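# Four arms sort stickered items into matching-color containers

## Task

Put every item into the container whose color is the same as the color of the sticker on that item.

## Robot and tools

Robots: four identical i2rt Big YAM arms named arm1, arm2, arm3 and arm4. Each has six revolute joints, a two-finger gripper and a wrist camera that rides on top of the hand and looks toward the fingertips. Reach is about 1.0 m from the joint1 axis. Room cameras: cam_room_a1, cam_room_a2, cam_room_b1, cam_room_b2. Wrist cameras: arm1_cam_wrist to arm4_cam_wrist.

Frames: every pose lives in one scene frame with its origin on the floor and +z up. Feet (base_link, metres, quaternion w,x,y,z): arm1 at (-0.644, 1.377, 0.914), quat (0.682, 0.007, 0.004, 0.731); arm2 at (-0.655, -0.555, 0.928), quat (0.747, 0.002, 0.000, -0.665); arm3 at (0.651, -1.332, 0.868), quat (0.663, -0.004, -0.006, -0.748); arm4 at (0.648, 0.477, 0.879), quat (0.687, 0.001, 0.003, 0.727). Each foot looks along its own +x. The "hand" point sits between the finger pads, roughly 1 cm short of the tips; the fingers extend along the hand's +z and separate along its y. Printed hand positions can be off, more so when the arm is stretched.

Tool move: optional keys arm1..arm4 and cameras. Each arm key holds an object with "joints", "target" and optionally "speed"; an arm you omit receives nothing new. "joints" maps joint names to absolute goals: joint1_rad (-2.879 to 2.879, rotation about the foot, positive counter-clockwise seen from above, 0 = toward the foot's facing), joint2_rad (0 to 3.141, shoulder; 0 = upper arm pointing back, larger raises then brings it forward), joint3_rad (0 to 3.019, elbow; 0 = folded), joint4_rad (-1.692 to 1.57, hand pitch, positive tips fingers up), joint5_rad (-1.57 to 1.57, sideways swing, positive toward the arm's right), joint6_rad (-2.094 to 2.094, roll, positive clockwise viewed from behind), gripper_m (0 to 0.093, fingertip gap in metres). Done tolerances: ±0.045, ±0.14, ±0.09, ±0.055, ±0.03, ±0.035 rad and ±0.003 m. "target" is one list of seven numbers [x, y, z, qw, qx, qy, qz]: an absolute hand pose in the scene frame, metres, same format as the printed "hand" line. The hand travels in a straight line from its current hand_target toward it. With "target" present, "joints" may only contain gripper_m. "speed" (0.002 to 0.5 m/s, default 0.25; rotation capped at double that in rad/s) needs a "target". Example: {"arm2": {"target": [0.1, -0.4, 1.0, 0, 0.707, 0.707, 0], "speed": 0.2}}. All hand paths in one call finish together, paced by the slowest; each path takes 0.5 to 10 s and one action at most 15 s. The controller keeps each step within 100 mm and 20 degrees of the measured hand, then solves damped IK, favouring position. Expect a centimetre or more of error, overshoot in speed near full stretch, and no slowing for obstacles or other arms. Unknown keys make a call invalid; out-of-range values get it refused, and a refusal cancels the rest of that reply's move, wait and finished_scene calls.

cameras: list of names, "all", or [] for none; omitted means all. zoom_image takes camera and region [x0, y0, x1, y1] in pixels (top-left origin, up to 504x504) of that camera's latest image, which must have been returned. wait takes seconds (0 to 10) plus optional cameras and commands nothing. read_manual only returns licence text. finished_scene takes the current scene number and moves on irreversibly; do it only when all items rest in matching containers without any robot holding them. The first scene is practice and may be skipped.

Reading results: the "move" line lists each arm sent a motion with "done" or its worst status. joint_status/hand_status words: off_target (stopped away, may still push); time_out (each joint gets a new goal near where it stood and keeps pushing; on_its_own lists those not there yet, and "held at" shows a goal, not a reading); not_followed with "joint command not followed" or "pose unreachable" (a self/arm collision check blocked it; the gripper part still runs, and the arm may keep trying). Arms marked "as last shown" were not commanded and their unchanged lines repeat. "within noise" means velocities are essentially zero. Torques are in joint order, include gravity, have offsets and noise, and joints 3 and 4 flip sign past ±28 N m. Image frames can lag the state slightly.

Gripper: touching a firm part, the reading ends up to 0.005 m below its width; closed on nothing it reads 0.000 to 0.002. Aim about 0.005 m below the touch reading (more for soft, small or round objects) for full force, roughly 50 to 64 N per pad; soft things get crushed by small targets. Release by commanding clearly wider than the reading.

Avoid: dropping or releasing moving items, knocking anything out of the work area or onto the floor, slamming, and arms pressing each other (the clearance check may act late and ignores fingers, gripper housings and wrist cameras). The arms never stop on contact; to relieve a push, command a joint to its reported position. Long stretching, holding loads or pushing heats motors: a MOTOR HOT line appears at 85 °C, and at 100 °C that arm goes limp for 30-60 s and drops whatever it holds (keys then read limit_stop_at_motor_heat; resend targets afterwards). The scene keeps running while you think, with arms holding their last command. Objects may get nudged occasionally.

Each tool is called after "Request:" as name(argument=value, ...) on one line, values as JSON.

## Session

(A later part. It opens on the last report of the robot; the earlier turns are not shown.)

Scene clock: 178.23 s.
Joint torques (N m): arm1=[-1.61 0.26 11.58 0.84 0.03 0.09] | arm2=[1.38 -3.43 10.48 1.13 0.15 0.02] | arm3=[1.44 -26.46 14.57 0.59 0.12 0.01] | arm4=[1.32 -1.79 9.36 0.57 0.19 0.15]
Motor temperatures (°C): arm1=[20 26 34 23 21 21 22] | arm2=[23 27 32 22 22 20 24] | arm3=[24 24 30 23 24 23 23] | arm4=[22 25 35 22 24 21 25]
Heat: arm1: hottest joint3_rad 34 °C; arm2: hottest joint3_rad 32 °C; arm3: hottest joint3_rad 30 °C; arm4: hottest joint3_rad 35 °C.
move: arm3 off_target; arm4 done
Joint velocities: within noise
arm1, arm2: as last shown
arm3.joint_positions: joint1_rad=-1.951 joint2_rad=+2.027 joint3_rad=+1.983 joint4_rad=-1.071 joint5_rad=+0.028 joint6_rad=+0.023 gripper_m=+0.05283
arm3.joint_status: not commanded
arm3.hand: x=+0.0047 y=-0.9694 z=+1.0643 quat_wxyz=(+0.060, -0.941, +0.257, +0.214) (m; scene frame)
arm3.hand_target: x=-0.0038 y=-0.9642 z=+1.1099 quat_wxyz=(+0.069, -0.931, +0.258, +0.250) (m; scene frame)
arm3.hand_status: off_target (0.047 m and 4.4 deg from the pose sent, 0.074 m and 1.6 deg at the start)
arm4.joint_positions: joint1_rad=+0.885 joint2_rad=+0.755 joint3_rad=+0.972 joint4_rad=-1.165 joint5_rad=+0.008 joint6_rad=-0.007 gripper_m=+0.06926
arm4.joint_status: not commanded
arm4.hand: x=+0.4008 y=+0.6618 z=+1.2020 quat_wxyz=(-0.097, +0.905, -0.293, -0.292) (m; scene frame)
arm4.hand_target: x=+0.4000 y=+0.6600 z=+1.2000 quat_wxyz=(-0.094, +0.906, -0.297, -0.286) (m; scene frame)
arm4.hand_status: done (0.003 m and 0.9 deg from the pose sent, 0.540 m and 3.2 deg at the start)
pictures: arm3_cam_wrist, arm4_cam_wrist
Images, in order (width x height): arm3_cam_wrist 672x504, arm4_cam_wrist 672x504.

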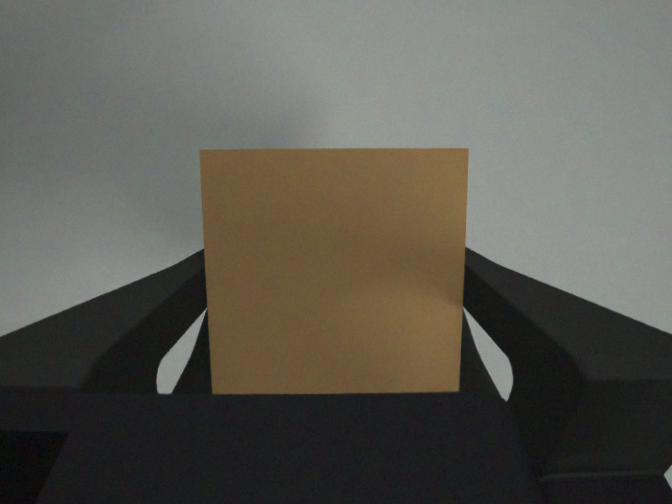

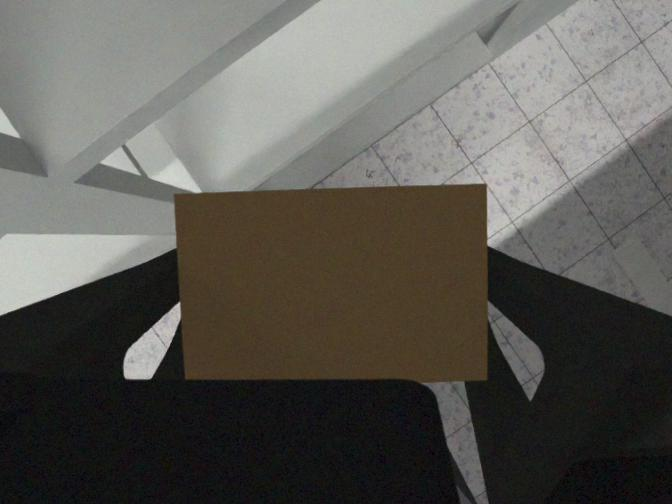

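Request:
move(arm3={"target":[0.383,-1.17,1.19,0.0692,-0.9307,0.2581,0.2494],"speed":0.4}, arm4={"joints":{"joint1_rad":-0.6,"joint2_rad":0.78,"joint3_rad":0.98,"joint4_rad":-1.1,"joint5_rad":0,"joint6_rad":0}}, cameras=[])

Request:
move(arm3={"joints":{"joint1_rad":0.0,"joint2_rad":0.78,"joint3_rad":1.0,"joint4_rad":-1.25,"joint5_rad":0,"joint6_rad":0}}, arm4={"joints":{"joint1_rad":-1.20,"joint2_rad":1.6,"joint3_rad":1.2,"joint4_rad":-0.8,"joint5_rad":0,"joint6_rad":0.2}}, cameras=["arm3_cam_wrist","arm4_cam_wrist"])

Scene clock: 192.53 s.
Joint torques (N m): arm1=[-1.9 0.26 11.74 0.9 0.01 0.1] | arm2=[1.49 -3.43 10.48 1.13 0.16 0.01] | arm3=[0.44 -3.43 9.31 0.87 -0.06 -0.13] | arm4=[0.85 -2.73 9.57 1.65 0.05 0.13]
Motor temperatures (°C): arm1=[20 25 34 23 21 21 22] | arm2=[23 26 32 22 22 20 23] | arm3=[24 26 31 23 24 23 24] | arm4=[22 24 36 22 24 21 25]
Heat: arm1: hottest joint3_rad 34 °C; arm2: hottest joint3_rad 32 °C; arm3: hottest joint3_rad 31 °C; arm4: hottest joint3_rad 36 °C.
move: arm3 done; arm4 done
Joint velocities: within noise
arm1, arm2: as last shown
arm3.joint_positions: joint1_rad=-1.954 joint2_rad=+0.818 joint3_rad=+1.042 joint4_rad=-1.255 joint5_rad=+0.024 joint6_rad=+0.022 gripper_m=+0.05283
arm3.joint_status: not commanded
arm3.hand: x=+0.3803 y=-1.1729 z=+1.1922 quat_wxyz=(+0.069, -0.930, +0.255, +0.254) (m; scene frame)
arm3.hand_target: x=+0.3830 y=-1.1700 z=+1.1900 quat_wxyz=(+0.069, -0.931, +0.258, +0.249) (m; scene frame)
arm3.hand_status: done (0.005 m and 0.6 deg from the pose sent, 0.446 m and 4.4 deg at the start)
arm4.joint_positions: joint1_rad=-0.598 joint2_rad=+0.773 joint3_rad=+0.972 joint4_rad=-1.116 joint5_rad=+0.001 joint6_rad=-0.006 gripper_m=+0.06933
arm4.joint_status: all done
arm4.hand: x=+0.8161 y=+0.7542 z=+1.2015 quat_wxyz=(-0.278, +0.469, -0.824, -0.157) (m; scene frame)
arm4.hand_target: x=+0.8192 y=+0.7586 z=+1.2058 quat_wxyz=(-0.284, +0.464, -0.823, -0.161) (m; scene frame)
arm4.hand_status: not commanded
pictures: none
No camera images: "cameras" was empty.

Scene clock: 194.50 s.
Joint torques (N m): arm1=[-2.2 0.5 11.73 0.85 0.02 0.06] | arm2=[1.55 -3.43 10.5 1.09 0.16 0] | arm3=[1.9 -3.78 9.58 1.26 0.08 -0.11] | arm4=[1.44 -17.26 9.33 0.9 0.07 0.15]
Motor temperatures (°C): arm1=[20 25 34 23 21 21 22] | arm2=[23 26 32 22 22 20 23] | arm3=[24 26 31 23 24 23 24] | arm4=[22 24 36 22 24 21 25]
Heat: arm1: hottest joint3_rad 34 °C; arm2: hottest joint3_rad 32 °C; arm3: hottest joint3_rad 31 °C; arm4: hottest joint3_rad 36 °C.
move: arm3 done; arm4 done
Joint velocities: within noise
arm1, arm2: as last shown
arm3.joint_positions: joint1_rad=-0.009 joint2_rad=+0.790 joint3_rad=+1.000 joint4_rad=-1.255 joint5_rad=-0.001 joint6_rad=+0.006 gripper_m=+0.05284
arm3.joint_status: all done
arm3.hand: x=+0.6114 y=-1.6252 z=+1.1857 quat_wxyz=(-0.178, -0.727, -0.633, +0.198) (m; scene frame)
arm3.hand_target: x=+0.6141 y=-1.6247 z=+1.1892 quat_wxyz=(-0.183, -0.720, -0.638, +0.204) (m; scene frame)
arm3.hand_status: not commanded
arm4.joint_positions: joint1_rad=-1.206 joint2_rad=+1.613 joint3_rad=+1.182 joint4_rad=-0.809 joint5_rad=+0.000 joint6_rad=+0.187 gripper_m=+0.06938
arm4.joint_status: all done
arm4.hand: x=+1.1346 y=+0.6949 z=+0.9899 quat_wxyz=(-0.155, +0.115, -0.980, -0.048) (m; scene frame)
arm4.hand_target: x=+1.1417 y=+0.7018 z=+1.0051 quat_wxyz=(-0.173, +0.112, -0.977, -0.055) (m; scene frame)
arm4.hand_status: not commanded
pictures: arm3_cam_wrist, arm4_cam_wrist
Images, in order (width x height): arm3_cam_wrist 672x504, arm4_cam_wrist 672x504.

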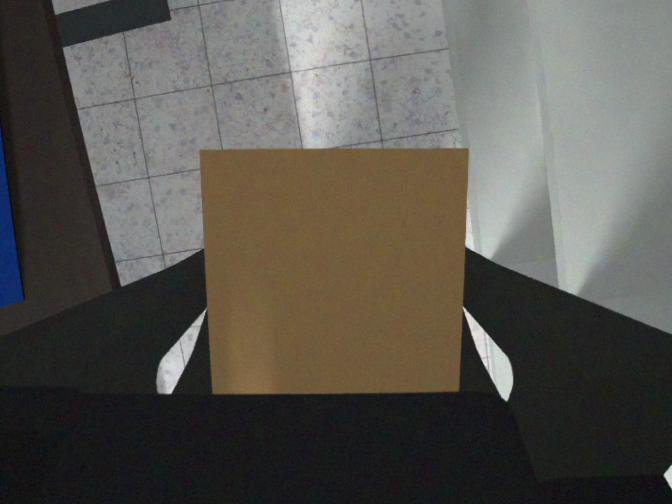

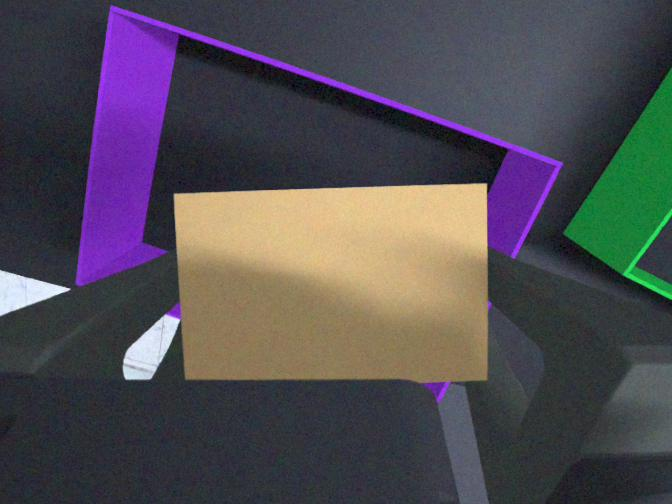

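Request:
move(arm4={"target":[1.117,0.711,0.93,0.1908,0,0.9816,0],"speed":0.2}, arm3={"joints":{"joint1_rad":1.046,"joint2_rad":1.833,"joint3_rad":1.426,"joint4_rad":-0.78,"joint5_rad":0,"joint6_rad":-0.54}}, cameras=["arm3_cam_wrist","arm4_cam_wrist"])

Scene clock: 226.13 s.
Joint torques (N m): arm1=[-1.73 0.32 11.63 0.76 0.08 0.07] | arm2=[1.55 -3.43 10.48 1.11 0.16 0.01] | arm3=[0.32 -21.6 9.74 0.77 0.04 -0.1] | arm4=[0.67 -15.15 7.68 1.1 0.38 0.19]
Motor temperatures (°C): arm1=[20 24 34 23 21 21 22] | arm2=[23 26 32 22 22 20 23] | arm3=[24 25 31 23 24 23 24] | arm4=[22 25 33 22 24 21 26]
Heat: arm1: hottest joint3_rad 34 °C; arm2: hottest joint3_rad 32 °C; arm3: hottest joint3_rad 31 °C; arm4: hottest joint3_rad 33 °C.
move: arm3 done; arm4 done
Joint velocities: within noise
arm1.joint_positions: joint1_rad=-2.249 joint2_rad=+0.782 joint3_rad=+0.798 joint4_rad=-1.123 joint5_rad=-0.010 joint6_rad=-0.006 gripper_m=+0.09097
arm1.joint_status: not commanded
arm1.hand: x=-0.3993 y=+1.2100 z=+1.1413 quat_wxyz=(-0.213, -0.288, -0.931, +0.066) (m; scene frame)
arm1.hand_target: x=-0.4000 y=+1.2100 z=+1.1401 quat_wxyz=(-0.207, -0.290, -0.932, +0.064) (m; scene frame)
arm1.hand_status: not commanded
arm2: as last shown
arm3.joint_positions: joint1_rad=+1.058 joint2_rad=+1.851 joint3_rad=+1.412 joint4_rad=-0.781 joint5_rad=-0.001 joint6_rad=-0.532 gripper_m=+0.05284
arm3.joint_status: all done
arm3.hand: x=+1.1519 y=-1.6987 z=+0.9555 quat_wxyz=(-0.147, -0.049, -0.983, +0.102) (m; scene frame)
arm3.hand_target: x=+1.1524 y=-1.7088 z=+0.9726 quat_wxyz=(-0.159, -0.051, -0.979, +0.113) (m; scene frame)
arm3.hand_status: not commanded
arm4.joint_positions: joint1_rad=-1.106 joint2_rad=+1.657 joint3_rad=+1.060 joint4_rad=-0.638 joint5_rad=+0.184 joint6_rad=+0.479 gripper_m=+0.06939
arm4.joint_status: not commanded
arm4.hand: x=+1.1131 y=+0.7077 z=+0.9335 quat_wxyz=(-0.187, +0.006, -0.982, +0.002) (m; scene frame)
arm4.hand_target: x=+1.1169 y=+0.7109 z=+0.9300 quat_wxyz=(-0.191, +0.000, -0.982, +0.000) (m; scene frame)
arm4.hand_status: done (0.006 m and 0.8 deg from the pose sent, 0.064 m and 14.9 deg at the start)
pictures: arm3_cam_wrist, arm4_cam_wrist
Images, in order (width x height): arm3_cam_wrist 672x504, arm4_cam_wrist 672x504.

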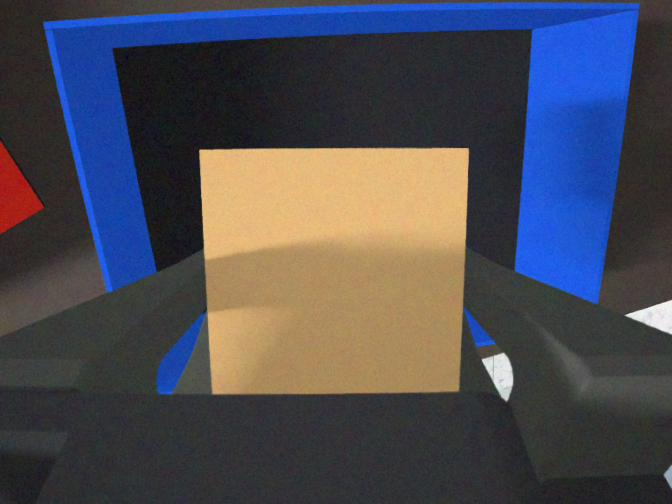

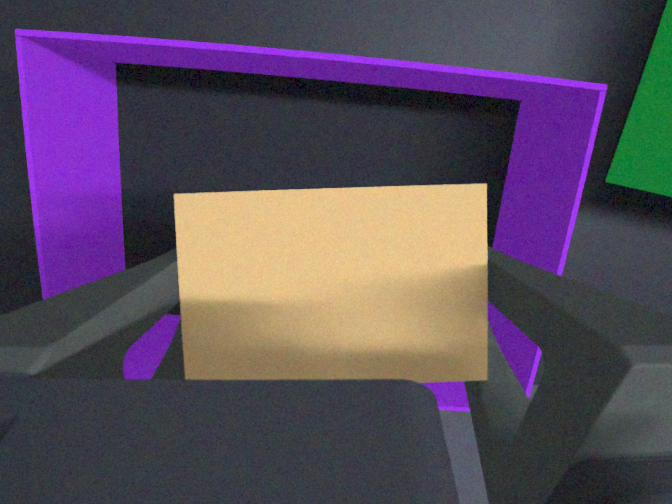

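Request:
move(arm4={"target":[1.108,0.709,0.86,0.1044,0.0434,0.9935,-0.0046],"speed":0.2}, arm3={"target":[1.156,-1.701,0.87,0.1044,0.0520,0.9931,-0.0055],"speed":0.2}, cameras=["arm3_cam_wrist","arm4_cam_wrist"])

Scene clock: 246.53 s.
Joint torques (N m): arm1=[-2.02 -0.03 11.7 0.87 0.06 0.02] | arm2=[1.49 -3.43 10.44 1.1 0.15 0.01] | arm3=[0.15 -22.12 11.34 -0.02 -0.19 -0.12] | arm4=[0.38 -16.21 9.2 -0.09 0.1 0.17]
Motor temperatures (°C): arm1=[20 24 34 23 21 21 22] | arm2=[23 25 32 22 22 20 23] | arm3=[24 26 30 23 24 23 24] | arm4=[22 25 33 22 24 21 26]
Heat: arm1: hottest joint3_rad 34 °C; arm2: hottest joint3_rad 32 °C; arm3: hottest joint3_rad 30 °C; arm4: hottest joint3_rad 33 °C.
move: arm3 off_target; arm4 off_target
Joint velocities: within noise
arm1: as last shown
arm2.joint_positions: joint1_rad=+0.922 joint2_rad=+0.801 joint3_rad=+0.805 joint4_rad=-1.104 joint5_rad=+0.003 joint6_rad=+0.013 gripper_m=+0.08994
arm2.joint_status: not commanded
arm2.hand: x=-0.3969 y=-0.7092 z=+1.1601 quat_wxyz=(-0.225, -0.262, -0.936, +0.059) (m; scene frame)
arm2.hand_target: x=-0.4002 y=-0.7050 z=+1.1501 quat_wxyz=(-0.209, -0.257, -0.942, +0.057) (m; scene frame)
arm2.hand_status: not commanded
arm3.joint_positions: joint1_rad=+1.041 joint2_rad=+2.054 joint3_rad=+1.458 joint4_rad=-0.852 joint5_rad=-0.117 joint6_rad=-0.540 gripper_m=+0.05284
arm3.joint_status: not commanded
arm3.hand: x=+1.1435 y=-1.6819 z=+0.8500 quat_wxyz=(-0.084, -0.051, -0.995, -0.007) (m; scene frame)
arm3.hand_target: x=+1.1549 y=-1.7005 z=+0.8704 quat_wxyz=(-0.104, -0.052, -0.993, +0.006) (m; scene frame)
arm3.hand_status: off_target (0.030 m and 2.7 deg from the pose sent, 0.086 m and 12.2 deg at the start)
arm4.joint_positions: joint1_rad=-1.114 joint2_rad=+1.820 joint3_rad=+1.062 joint4_rad=-0.652 joint5_rad=+0.119 joint6_rad=+0.569 gripper_m=+0.06939
arm4.joint_status: not commanded
arm4.hand: x=+1.0915 y=+0.7031 z=+0.8527 quat_wxyz=(-0.097, -0.033, -0.995, +0.012) (m; scene frame)
arm4.hand_target: x=+1.1076 y=+0.7087 z=+0.8602 quat_wxyz=(-0.105, -0.043, -0.994, +0.004) (m; scene frame)
arm4.hand_status: off_target (0.019 m and 1.7 deg from the pose sent, 0.074 m and 11.1 deg at the start)
pictures: arm3_cam_wrist, arm4_cam_wrist
Images, in order (width x height): arm3_cam_wrist 672x504, arm4_cam_wrist 672x504.

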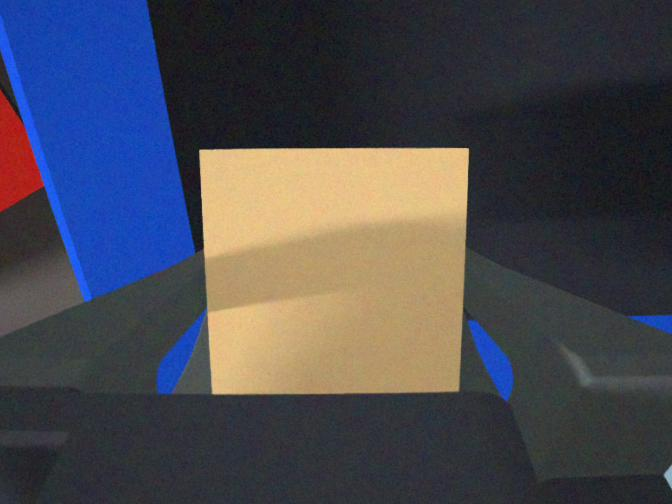

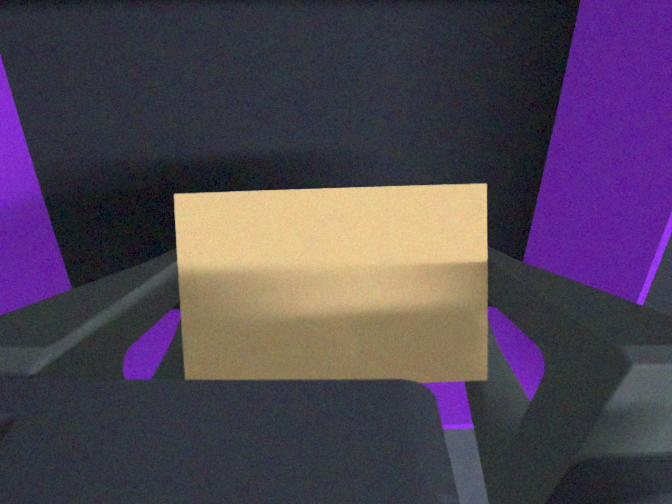

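Request:
move(arm4={"target":[1.124,0.716,0.85,0.1044,0.0434,0.9935,-0.0046],"speed":0.2}, arm3={"target":[1.168,-1.721,0.86,0.1044,0.0520,0.9931,-0.0055],"speed":0.2}, cameras=["arm3_cam_wrist","arm4_cam_wrist"])

Scene clock: 251.80 s.
Joint torques (N m): arm1=[-1.44 0.15 11.73 0.77 0.04 0.06] | arm2=[1.44 -3.37 10.48 1.11 0.15 0.01] | arm3=[0.15 -21.48 11.54 -0.03 -0.22 -0.12] | arm4=[0.09 -16.21 9.26 -0.02 0.09 0.15]
Motor temperatures (°C): arm1=[20 24 34 23 21 21 22] | arm2=[23 25 32 22 22 20 23] | arm3=[24 26 30 23 24 23 25] | arm4=[22 25 34 22 24 21 26]
Heat: arm1: hottest joint3_rad 34 °C; arm2: hottest joint3_rad 32 °C; arm3: hottest joint3_rad 30 °C; arm4: hottest joint3_rad 34 °C.
move: arm3 off_target; arm4 off_target
Joint velocities: within noise
arm1, arm2: as last shown
arm3.joint_positions: joint1_rad=+1.026 joint2_rad=+2.099 joint3_rad=+1.539 joint4_rad=-0.868 joint5_rad=-0.120 joint6_rad=-0.553 gripper_m=+0.05284
arm3.joint_status: not commanded
arm3.hand: x=+1.1588 y=-1.7048 z=+0.8517 quat_wxyz=(-0.093, -0.051, -0.994, -0.001) (m; scene frame)
arm3.hand_target: x=+1.1674 y=-1.7206 z=+0.8604 quat_wxyz=(-0.105, -0.052, -0.993, +0.006) (m; scene frame)
arm3.hand_status: off_target (0.020 m and 1.5 deg from the pose sent, 0.047 m and 2.7 deg at the start)
arm4.joint_positions: joint1_rad=-1.117 joint2_rad=+1.863 joint3_rad=+1.115 joint4_rad=-0.652 joint5_rad=+0.119 joint6_rad=+0.570 gripper_m=+0.06939
arm4.joint_status: not commanded
arm4.hand: x=+1.1093 y=+0.7116 z=+0.8484 quat_wxyz=(-0.101, -0.034, -0.994, +0.009) (m; scene frame)
arm4.hand_target: x=+1.1237 y=+0.7158 z=+0.8503 quat_wxyz=(-0.105, -0.043, -0.994, +0.004) (m; scene frame)
arm4.hand_status: off_target (0.015 m and 1.2 deg from the pose sent, 0.035 m and 1.7 deg at the start)
pictures: arm3_cam_wrist, arm4_cam_wrist
Images, in order (width x height): arm3_cam_wrist 672x504, arm4_cam_wrist 672x504.

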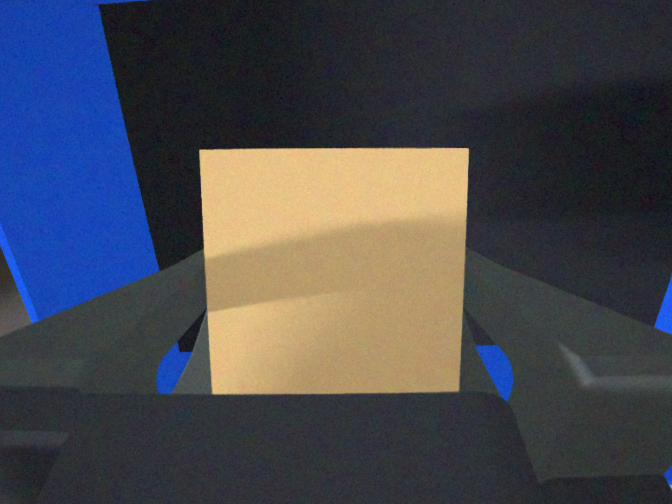

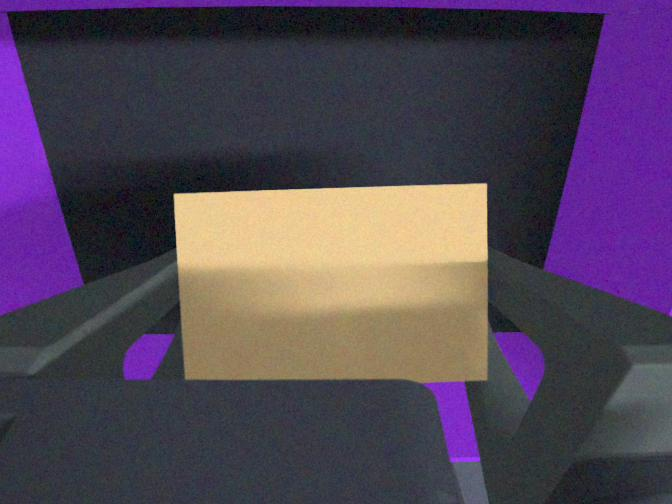

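Request:
move(arm4={"target":[1.113,0.724,0.79,0.1044,0.0434,0.9935,-0.0046],"speed":0.15}, arm3={"target":[1.158,-1.757,0.82,0.1044,0.0520,0.9931,-0.0055],"speed":0.15}, cameras=["arm3_cam_wrist","arm4_cam_wrist"])

Scene clock: 268.47 s.
Joint torques (N m): arm1=[-1.79 -0.5 11.77 0.81 0.05 0.11] | arm2=[1.49 -3.37 10.45 1.09 0.16 0.01] | arm3=[0.85 -23 11.36 0.62 -0.22 -0.12] | arm4=[0.97 -17.96 5.6 0.72 0.22 0.17]
Motor temperatures (°C): arm1=[20 24 34 23 21 21 21] | arm2=[23 25 32 22 22 20 23] | arm3=[24 26 31 23 24 23 25] | arm4=[22 25 33 22 24 21 26]
Heat: arm1: hottest joint3_rad 34 °C; arm2: hottest joint3_rad 32 °C; arm3: hottest joint3_rad 31 °C; arm4: hottest joint3_rad 33 °C.
move: arm3 off_target; arm4 done
Joint velocities: within noise
arm1, arm2: as last shown
arm3.joint_positions: joint1_rad=+0.964 joint2_rad=+2.199 joint3_rad=+1.579 joint4_rad=-0.844 joint5_rad=-0.128 joint6_rad=-0.606 gripper_m=+0.05284
arm3.joint_status: not commanded
arm3.hand: x=+1.1407 y=-1.7395 z=+0.8058 quat_wxyz=(-0.083, -0.056, -0.995, -0.011) (m; scene frame)
arm3.hand_target: x=+1.1570 y=-1.7563 z=+0.8209 quat_wxyz=(-0.104, -0.052, -0.993, +0.006) (m; scene frame)
arm3.hand_status: off_target (0.028 m and 3.2 deg from the pose sent, 0.061 m and 1.5 deg at the start)
arm4.joint_positions: joint1_rad=-1.106 joint2_rad=+1.981 joint3_rad=+1.115 joint4_rad=-0.532 joint5_rad=+0.119 joint6_rad=+0.591 gripper_m=+0.06939
arm4.joint_status: not commanded
arm4.hand: x=+1.1128 y=+0.7202 z=+0.7949 quat_wxyz=(-0.102, -0.040, -0.994, +0.006) (m; scene frame)
arm4.hand_target: x=+1.1130 y=+0.7240 z=+0.7901 quat_wxyz=(-0.104, -0.043, -0.994, +0.005) (m; scene frame)
arm4.hand_status: done (0.006 m and 0.5 deg from the pose sent, 0.060 m and 1.2 deg at the start)
pictures: arm3_cam_wrist, arm4_cam_wrist
Images, in order (width x height): arm3_cam_wrist 672x504, arm4_cam_wrist 672x504.

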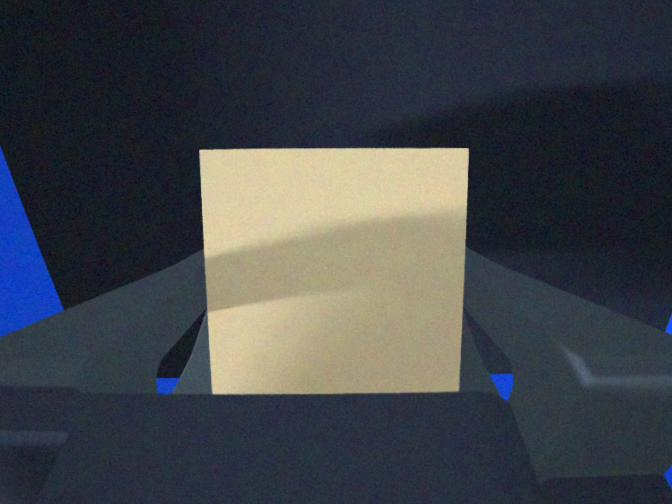

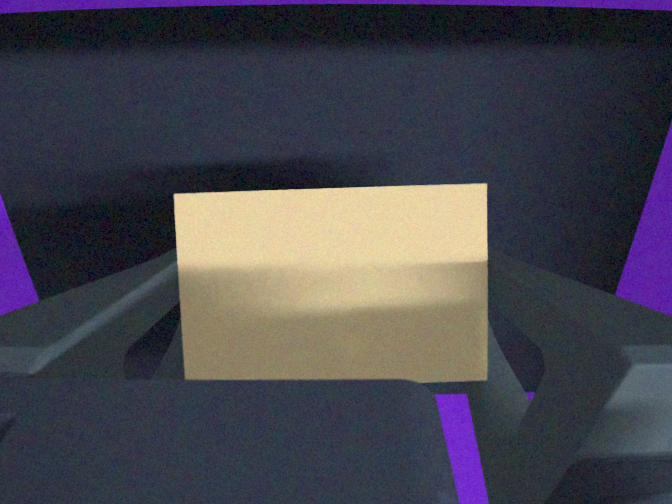

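Request:
move(arm4={"target":[1.110,0.724,0.755,0.1044,0.0434,0.9935,-0.0046],"speed":0.12}, arm3={"target":[1.157,-1.765,0.777,0.1044,0.0520,0.9931,-0.0055],"speed":0.12}, cameras=["arm3_cam_wrist"])

Request:
move(arm4={"target":[1.110,0.724,0.742,0.1044,0.0434,0.9935,-0.0046],"speed":0.08}, arm3={"target":[1.157,-1.765,0.762,0.1044,0.0520,0.9931,-0.0055],"speed":0.08}, cameras=["arm3_cam_wrist","arm4_cam_wrist"])

Scene clock: 276.70 s.
Joint torques (N m): arm1=[-1.96 0.09 11.67 0.7 0.02 0.06] | arm2=[1.44 -3.49 10.45 1.1 0.16 0.01] | arm3=[0.15 -22.3 10.48 0.59 -0.19 -0.11] | arm4=[1.03 -17.38 5.11 0.83 0.27 0.18]
Motor temperatures (°C): arm1=[20 24 34 23 21 21 21] | arm2=[23 25 32 22 22 20 23] | arm3=[24 26 31 23 24 23 25] | arm4=[22 25 32 22 24 21 26]
Heat: arm1: hottest joint3_rad 34 °C; arm2: hottest joint3_rad 32 °C; arm3: hottest joint3_rad 31 °C; arm4: hottest joint3_rad 32 °C.
move: arm3 off_target; arm4 done
Joint velocities: within noise
arm1, arm2: as last shown
arm3.joint_positions: joint1_rad=+0.962 joint2_rad=+2.263 joint3_rad=+1.596 joint4_rad=-0.776 joint5_rad=-0.131 joint6_rad=-0.617 gripper_m=+0.05284
arm3.joint_status: not commanded
arm3.hand: x=+1.1481 y=-1.7477 z=+0.7739 quat_wxyz=(-0.091, -0.051, -0.995, -0.004) (m; scene frame)
arm3.hand_target: x=+1.1563 y=-1.7647 z=+0.7775 quat_wxyz=(-0.104, -0.052, -0.993, +0.006) (m; scene frame)
arm3.hand_status: off_target (0.020 m and 1.9 deg from the pose sent, 0.042 m and 3.2 deg at the start)
arm4.joint_positions: joint1_rad=-1.104 joint2_rad=+2.048 joint3_rad=+1.104 joint4_rad=-0.451 joint5_rad=+0.119 joint6_rad=+0.594 gripper_m=+0.06939
arm4.joint_status: not commanded
arm4.hand: x=+1.1107 y=+0.7199 z=+0.7616 quat_wxyz=(-0.103, -0.041, -0.994, +0.006) (m; scene frame)
arm4.hand_target: x=+1.1098 y=+0.7238 z=+0.7551 quat_wxyz=(-0.104, -0.043, -0.994, +0.005) (m; scene frame)
arm4.hand_status: done (0.008 m and 0.4 deg from the pose sent, 0.040 m and 0.5 deg at the start)
pictures: arm3_cam_wrist
Images, in order (width x height): arm3_cam_wrist 672x504.

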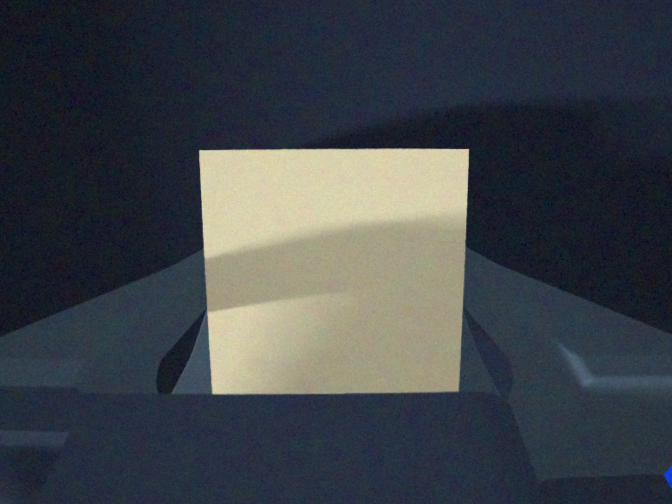

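Scene clock: 277.67 s.
Joint torques (N m): arm1=[-1.67 -0.62 11.67 1.07 0.04 0.05] | arm2=[1.49 -3.43 10.51 1.13 0.15 0.01] | arm3=[0.26 -20.6 10.32 0.94 -0.17 -0.12] | arm4=[1.38 -17.61 5.29 0.7 0.27 0.15]
Motor temperatures (°C): arm1=[20 24 34 23 21 21 21] | arm2=[23 25 32 22 22 20 23] | arm3=[24 26 31 23 24 23 25] | arm4=[22 25 32 22 24 21 26]
Heat: arm1: hottest joint3_rad 34 °C; arm2: hottest joint3_rad 32 °C; arm3: hottest joint3_rad 31 °C; arm4: hottest joint3_rad 32 °C.
move: arm3 off_target; arm4 done
Joint velocities: within noise
arm1, arm2: as last shown
arm3.joint_positions: joint1_rad=+0.962 joint2_rad=+2.268 joint3_rad=+1.596 joint4_rad=-0.757 joint5_rad=-0.131 joint6_rad=-0.617 gripper_m=+0.05284
arm3.joint_status: not commanded
arm3.hand: x=+1.1506 y=-1.7499 z=+0.7712 quat_wxyz=(-0.097, -0.051, -0.994, +0.000) (m; scene frame)
arm3.hand_target: x=+1.1562 y=-1.7646 z=+0.7624 quat_wxyz=(-0.104, -0.052, -0.993, +0.006) (m; scene frame)
arm3.hand_status: off_target (0.019 m and 1.1 deg from the pose sent, 0.023 m and 1.9 deg at the start)
arm4.joint_positions: joint1_rad=-1.104 joint2_rad=+2.070 joint3_rad=+1.104 joint4_rad=-0.424 joint5_rad=+0.119 joint6_rad=+0.594 gripper_m=+0.06939
arm4.joint_status: not commanded
arm4.hand: x=+1.1116 y=+0.7204 z=+0.7517 quat_wxyz=(-0.106, -0.041, -0.994, +0.004) (m; scene frame)
arm4.hand_target: x=+1.1098 y=+0.7238 z=+0.7422 quat_wxyz=(-0.104, -0.043, -0.994, +0.005) (m; scene frame)
arm4.hand_status: done (0.010 m and 0.3 deg from the pose sent, 0.020 m and 0.4 deg at the start)
pictures: arm3_cam_wrist, arm4_cam_wrist
Images, in order (width x height): arm3_cam_wrist 672x504, arm4_cam_wrist 672x504.

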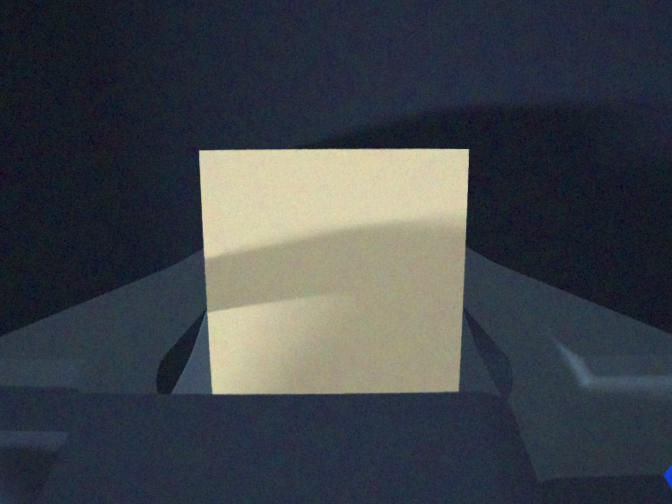

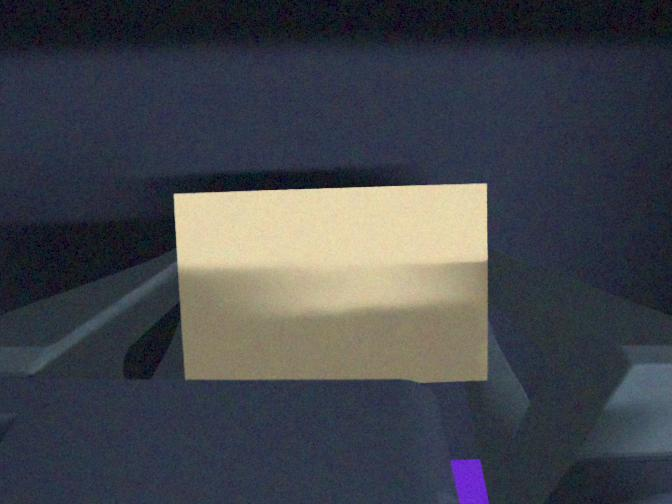

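Request:
move(arm4={"target":[1.110,0.724,0.730,0.1044,0.0434,0.9935,-0.0046],"speed":0.08}, arm3={"target":[1.157,-1.765,0.748,0.1044,0.0520,0.9931,-0.0055],"speed":0.08}, cameras=[])

Scene clock: 281.43 s.
Joint torques (N m): arm1=[-1.49 -0.09 11.6 0.85 0.05 0.07] | arm2=[1.44 -3.43 10.51 1.1 0.16 0.01] | arm3=[0.26 -19.02 10.09 1.09 -0.16 -0.11] | arm4=[1.2 -16.91 5.29 0.87 0.23 0.19]
Motor temperatures (°C): arm1=[20 24 34 23 21 21 21] | arm2=[23 25 32 22 22 20 23] | arm3=[24 26 31 23 24 23 25] | arm4=[22 25 32 22 24 21 27]
Heat: arm1: hottest joint3_rad 34 °C; arm2: hottest joint3_rad 32 °C; arm3: hottest joint3_rad 31 °C; arm4: hottest joint3_rad 32 °C.
move: arm3 off_target; arm4 off_target
Joint velocities: within noise
arm1, arm2: as last shown
arm3.joint_positions: joint1_rad=+0.962 joint2_rad=+2.271 joint3_rad=+1.596 joint4_rad=-0.735 joint5_rad=-0.132 joint6_rad=-0.617 gripper_m=+0.05284
arm3.joint_status: not commanded
arm3.hand: x=+1.1541 y=-1.7528 z=+0.7699 quat_wxyz=(-0.104, -0.050, -0.993, +0.005) (m; scene frame)
arm3.hand_target: x=+1.1558 y=-1.7640 z=+0.7486 quat_wxyz=(-0.105, -0.052, -0.993, +0.006) (m; scene frame)
arm3.hand_status: off_target (0.025 m and 0.3 deg from the pose sent, 0.028 m and 1.1 deg at the start)
arm4.joint_positions: joint1_rad=-1.104 joint2_rad=+2.089 joint3_rad=+1.104 joint4_rad=-0.400 joint5_rad=+0.120 joint6_rad=+0.595 gripper_m=+0.06939
arm4.joint_status: not commanded
arm4.hand: x=+1.1122 y=+0.7208 z=+0.7430 quat_wxyz=(-0.108, -0.041, -0.993, +0.003) (m; scene frame)
arm4.hand_target: x=+1.1096 y=+0.7237 z=+0.7302 quat_wxyz=(-0.104, -0.043, -0.994, +0.005) (m; scene frame)
arm4.hand_status: off_target (0.014 m and 0.5 deg from the pose sent, 0.022 m and 0.3 deg at the start)
pictures: none
No camera images: "cameras" was empty.

Request:
move(arm4={"target":[1.110,0.724,0.718,0.1044,0.0434,0.9935,-0.0046],"speed":0.08}, arm3={"target":[1.157,-1.763,0.735,0.1044,0.0520,0.9931,-0.0055],"speed":0.08}, cameras=["arm3_cam_wrist","arm4_cam_wrist"])

Scene clock: 285.93 s.
Joint torques (N m): arm1=[-2.14 0.73 11.75 0.77 0.03 0.09] | arm2=[1.38 -3.43 10.47 1.1 0.15 0.01] | arm3=[0.56 -17.61 9.47 1.25 -0.1 -0.09] | arm4=[1.26 -15.09 5.31 1.11 0.18 0.14]
Motor temperatures (°C): arm1=[20 24 34 23 21 21 21] | arm2=[23 25 32 22 22 20 23] | arm3=[24 26 30 23 24 23 25] | arm4=[22 26 31 22 24 21 27]
Heat: arm1: hottest joint3_rad 34 °C; arm2: hottest joint3_rad 32 °C; arm3: hottest joint3_rad 30 °C; arm4: hottest joint3_rad 31 °C.
move: arm3 off_target; arm4 off_target
Joint velocities: within noise
arm1, arm2: as last shown
arm3.joint_positions: joint1_rad=+0.962 joint2_rad=+2.275 joint3_rad=+1.596 joint4_rad=-0.714 joint5_rad=-0.133 joint6_rad=-0.617 gripper_m=+0.05284
arm3.joint_status: not commanded
arm3.hand: x=+1.1575 y=-1.7556 z=+0.7689 quat_wxyz=(-0.112, -0.049, -0.992, +0.010) (m; scene frame)
arm3.hand_target: x=+1.1552 y=-1.7614 z=+0.7362 quat_wxyz=(-0.104, -0.052, -0.993, +0.005) (m; scene frame)
arm3.hand_status: off_target (0.035 m and 1.0 deg from the pose sent, 0.036 m and 0.3 deg at the start)
arm4.joint_positions: joint1_rad=-1.104 joint2_rad=+2.092 joint3_rad=+1.104 joint4_rad=-0.383 joint5_rad=+0.122 joint6_rad=+0.596 gripper_m=+0.06939
arm4.joint_status: not commanded
arm4.hand: x=+1.1154 y=+0.7222 z=+0.7427 quat_wxyz=(-0.115, -0.042, -0.993, +0.000) (m; scene frame)
arm4.hand_target: x=+1.1090 y=+0.7232 z=+0.7190 quat_wxyz=(-0.104, -0.043, -0.994, +0.005) (m; scene frame)
arm4.hand_status: off_target (0.025 m and 1.3 deg from the pose sent, 0.025 m and 0.5 deg at the start)
pictures: arm3_cam_wrist, arm4_cam_wrist
Images, in order (width x height): arm3_cam_wrist 672x504, arm4_cam_wrist 672x504.

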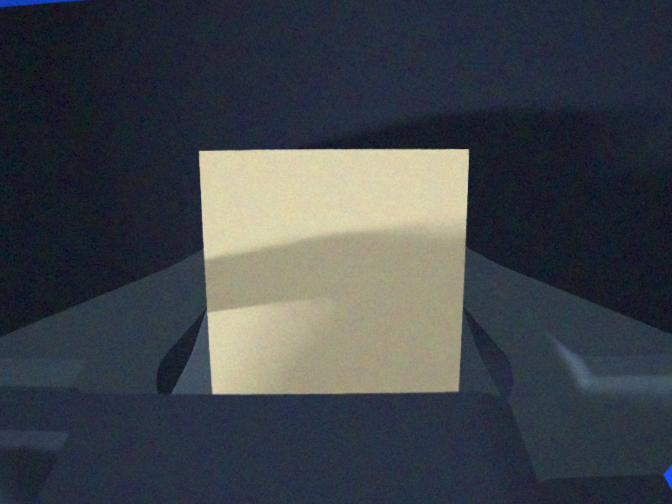

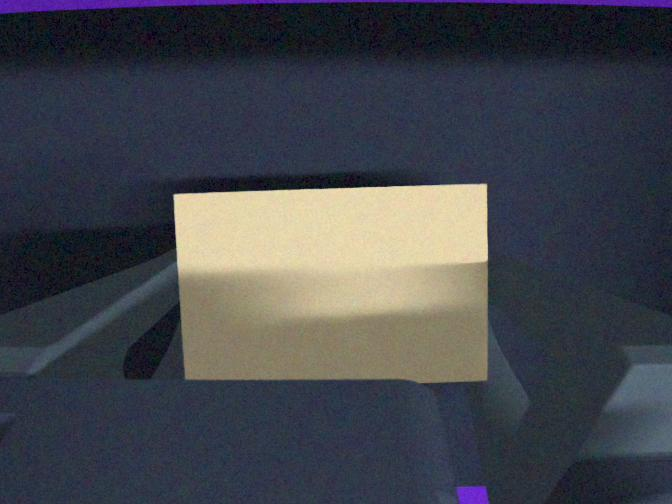

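Request:
move(arm4={"target":[1.1154,0.7222,0.7427,0.115,0.042,0.993,0],"speed":0.08,"joints":{"gripper_m":0.089}}, arm3={"target":[1.1575,-1.7556,0.7689,0.112,0.049,0.992,-0.010],"speed":0.08,"joints":{"gripper_m":0.078}}, cameras=["arm3_cam_wrist","arm4_cam_wrist"])

Scene clock: 291.97 s.
Joint torques (N m): arm1=[-2.08 -0.03 11.77 0.81 0.1 0.07] | arm2=[1.38 -3.43 10.51 1.1 0.16 0] | arm3=[1.03 -25.88 6.97 -0.02 -0.16 -0.06] | arm4=[1.03 -20.19 4.68 0.23 0.21 0.05]
Motor temperatures (°C): arm1=[20 24 34 23 21 21 21] | arm2=[23 25 32 22 22 20 23] | arm3=[24 26 30 23 24 23 25] | arm4=[22 25 31 22 24 21 27]
Heat: arm1: hottest joint3_rad 34 °C; arm2: hottest joint3_rad 32 °C; arm3: hottest joint3_rad 30 °C; arm4: hottest joint3_rad 31 °C.
move: arm3 off_target; arm4 done
Joint velocities: within noise
arm1.joint_positions: joint1_rad=-2.249 joint2_rad=+0.782 joint3_rad=+0.798 joint4_rad=-1.123 joint5_rad=-0.010 joint6_rad=-0.006 gripper_m=+0.09097
arm1.joint_status: not commanded
arm1.hand: x=-0.3993 y=+1.2100 z=+1.1413 quat_wxyz=(-0.213, -0.288, -0.931, +0.066) (m; scene frame)
arm1.hand_target: x=-0.4000 y=+1.2100 z=+1.1401 quat_wxyz=(-0.207, -0.290, -0.932, +0.064) (m; scene frame)
arm1.hand_status: not commanded
arm2: as last shown
arm3.joint_positions: joint1_rad=+0.962 joint2_rad=+2.295 joint3_rad=+1.596 joint4_rad=-0.705 joint5_rad=-0.133 joint6_rad=-0.617 gripper_m=+0.07797
arm3.joint_status: all done
arm3.hand: x=+1.1554 y=-1.7539 z=+0.7564 quat_wxyz=(-0.107, -0.049, -0.993, +0.007) (m; scene frame)
arm3.hand_target: x=+1.1574 y=-1.7556 z=+0.7688 quat_wxyz=(-0.112, -0.049, -0.992, +0.010) (m; scene frame)
arm3.hand_status: off_target (0.013 m and 0.7 deg from the pose sent, 0.000 m and 0.1 deg at the start)
arm4.joint_positions: joint1_rad=-1.104 joint2_rad=+2.100 joint3_rad=+1.104 joint4_rad=-0.379 joint5_rad=+0.122 joint6_rad=+0.596 gripper_m=+0.08891
arm4.joint_status: all done
arm4.hand: x=+1.1142 y=+0.7215 z=+0.7384 quat_wxyz=(-0.112, -0.042, -0.993, +0.001) (m; scene frame)
arm4.hand_target: x=+1.1154 y=+0.7221 z=+0.7427 quat_wxyz=(-0.115, -0.042, -0.992, +0.000) (m; scene frame)
arm4.hand_status: done (0.004 m and 0.3 deg from the pose sent, 0.000 m and 0.0 deg at the start)
pictures: arm3_cam_wrist, arm4_cam_wrist
Images, in order (width x height): arm3_cam_wrist 672x504, arm4_cam_wrist 672x504.

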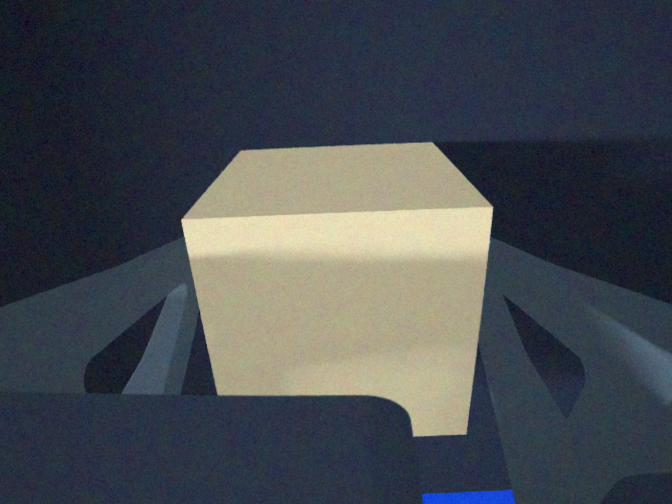

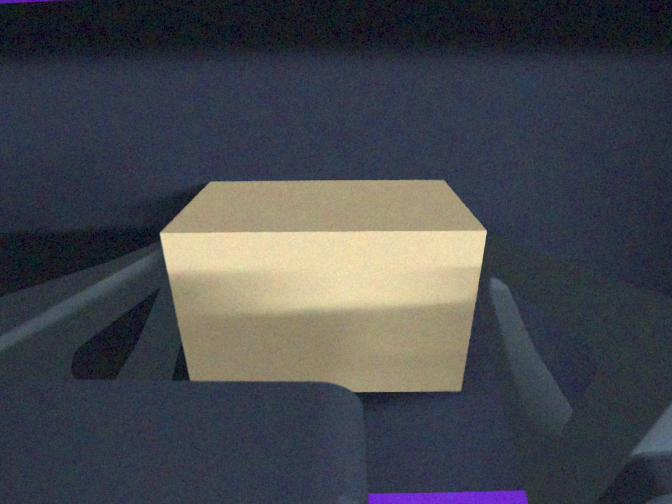

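Request:
move(arm4={"target":[1.100,0.7215,0.96,0.115,0.042,0.993,0],"speed":0.15}, arm3={"target":[1.140,-1.7530,0.98,0.112,0.049,0.992,-0.010],"speed":0.15}, cameras=["arm3_cam_wrist","arm4_cam_wrist","cam_room_a1","cam_room_b1"])

Scene clock: 297.63 s.
Joint torques (N m): arm1=[-1.67 0.03 11.58 0.83 0.05 0.08] | arm2=[1.44 -3.43 10.5 1.1 0.15 0.01] | arm3=[0.09 -22.24 12.29 -0.09 -0.22 -0.12] | arm4=[1.61 -16.85 10.11 -0.13 0.32 0.18]
Motor temperatures (°C): arm1=[20 24 34 23 21 21 21] | arm2=[23 25 33 22 22 20 23] | arm3=[24 27 30 23 24 23 24] | arm4=[22 25 31 22 24 21 26]
Heat: arm1: hottest joint3_rad 34 °C; arm2: hottest joint3_rad 33 °C; arm3: hottest joint3_rad 30 °C; arm4: hottest joint3_rad 31 °C.
move: arm3 off_target; arm4 off_target
Joint velocities: within noise
arm1: as last shown
arm2.joint_positions: joint1_rad=+0.922 joint2_rad=+0.801 joint3_rad=+0.805 joint4_rad=-1.104 joint5_rad=+0.003 joint6_rad=+0.013 gripper_m=+0.08994
arm2.joint_status: not commanded
arm2.hand: x=-0.3969 y=-0.7092 z=+1.1601 quat_wxyz=(-0.225, -0.262, -0.936, +0.059) (m; scene frame)
arm2.hand_target: x=-0.4002 y=-0.7050 z=+1.1501 quat_wxyz=(-0.209, -0.257, -0.942, +0.057) (m; scene frame)
arm2.hand_status: not commanded
arm3.joint_positions: joint1_rad=+0.957 joint2_rad=+1.984 joint3_rad=+1.660 joint4_rad=-1.110 joint5_rad=-0.135 joint6_rad=-0.629 gripper_m=+0.07797
arm3.joint_status: not commanded
arm3.hand: x=+1.1348 y=-1.7367 z=+0.9600 quat_wxyz=(-0.096, -0.047, -0.994, -0.002) (m; scene frame)
arm3.hand_target: x=+1.1392 y=-1.7525 z=+0.9803 quat_wxyz=(-0.112, -0.049, -0.992, +0.010) (m; scene frame)
arm3.hand_status: off_target (0.026 m and 2.3 deg from the pose sent, 0.224 m and 0.7 deg at the start)
arm4.joint_positions: joint1_rad=-1.098 joint2_rad=+1.671 joint3_rad=+1.145 joint4_rad=-0.877 joint5_rad=+0.122 joint6_rad=+0.596 gripper_m=+0.08891
arm4.joint_status: not commanded
arm4.hand: x=+1.0892 y=+0.7110 z=+0.9439 quat_wxyz=(-0.101, -0.038, -0.994, +0.008) (m; scene frame)
arm4.hand_target: x=+1.0995 y=+0.7212 z=+0.9601 quat_wxyz=(-0.115, -0.042, -0.992, +0.000) (m; scene frame)
arm4.hand_status: off_target (0.022 m and 1.9 deg from the pose sent, 0.222 m and 0.3 deg at the start)
pictures: arm3_cam_wrist, arm4_cam_wrist, cam_room_a1, cam_room_b1
Images, in order (width x height): arm3_cam_wrist 672x504, arm4_cam_wrist 672x504, cam_room_a1 672x504, cam_room_b1 672x504.

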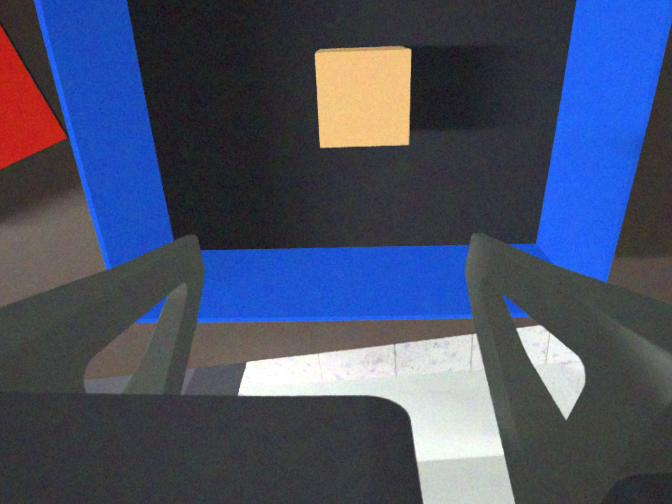

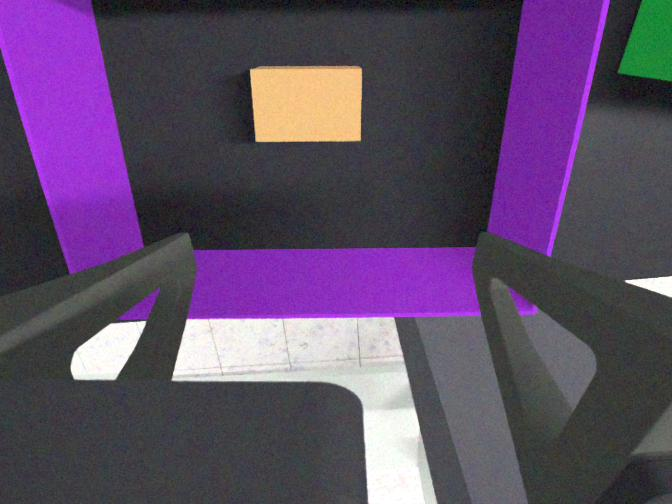

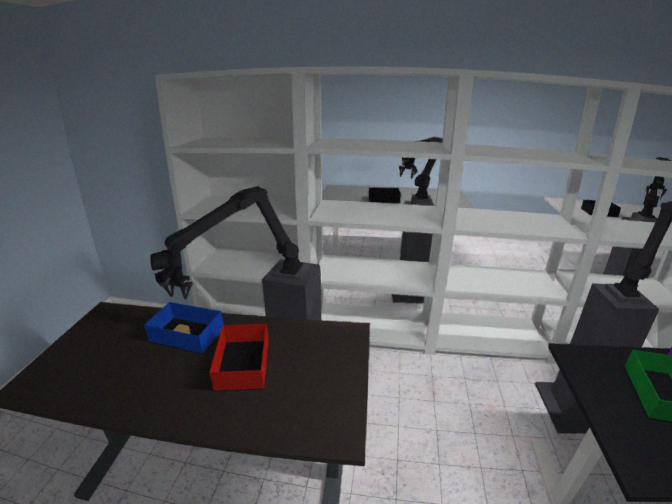

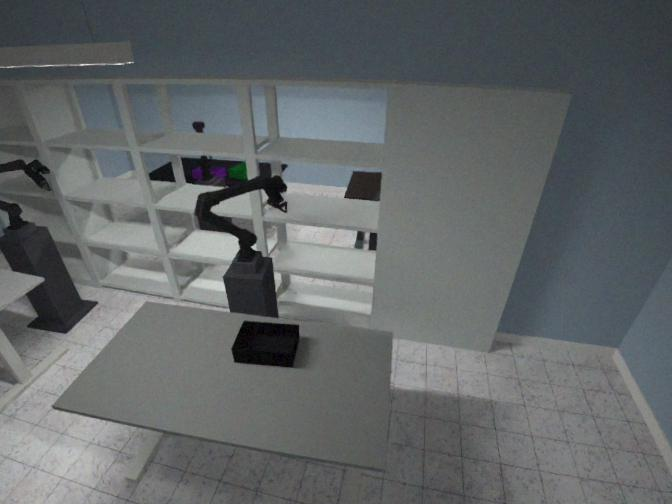

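Both items are inside their containers.

Request:
finished_scene(scene=3)

The scene is finished: the task was done.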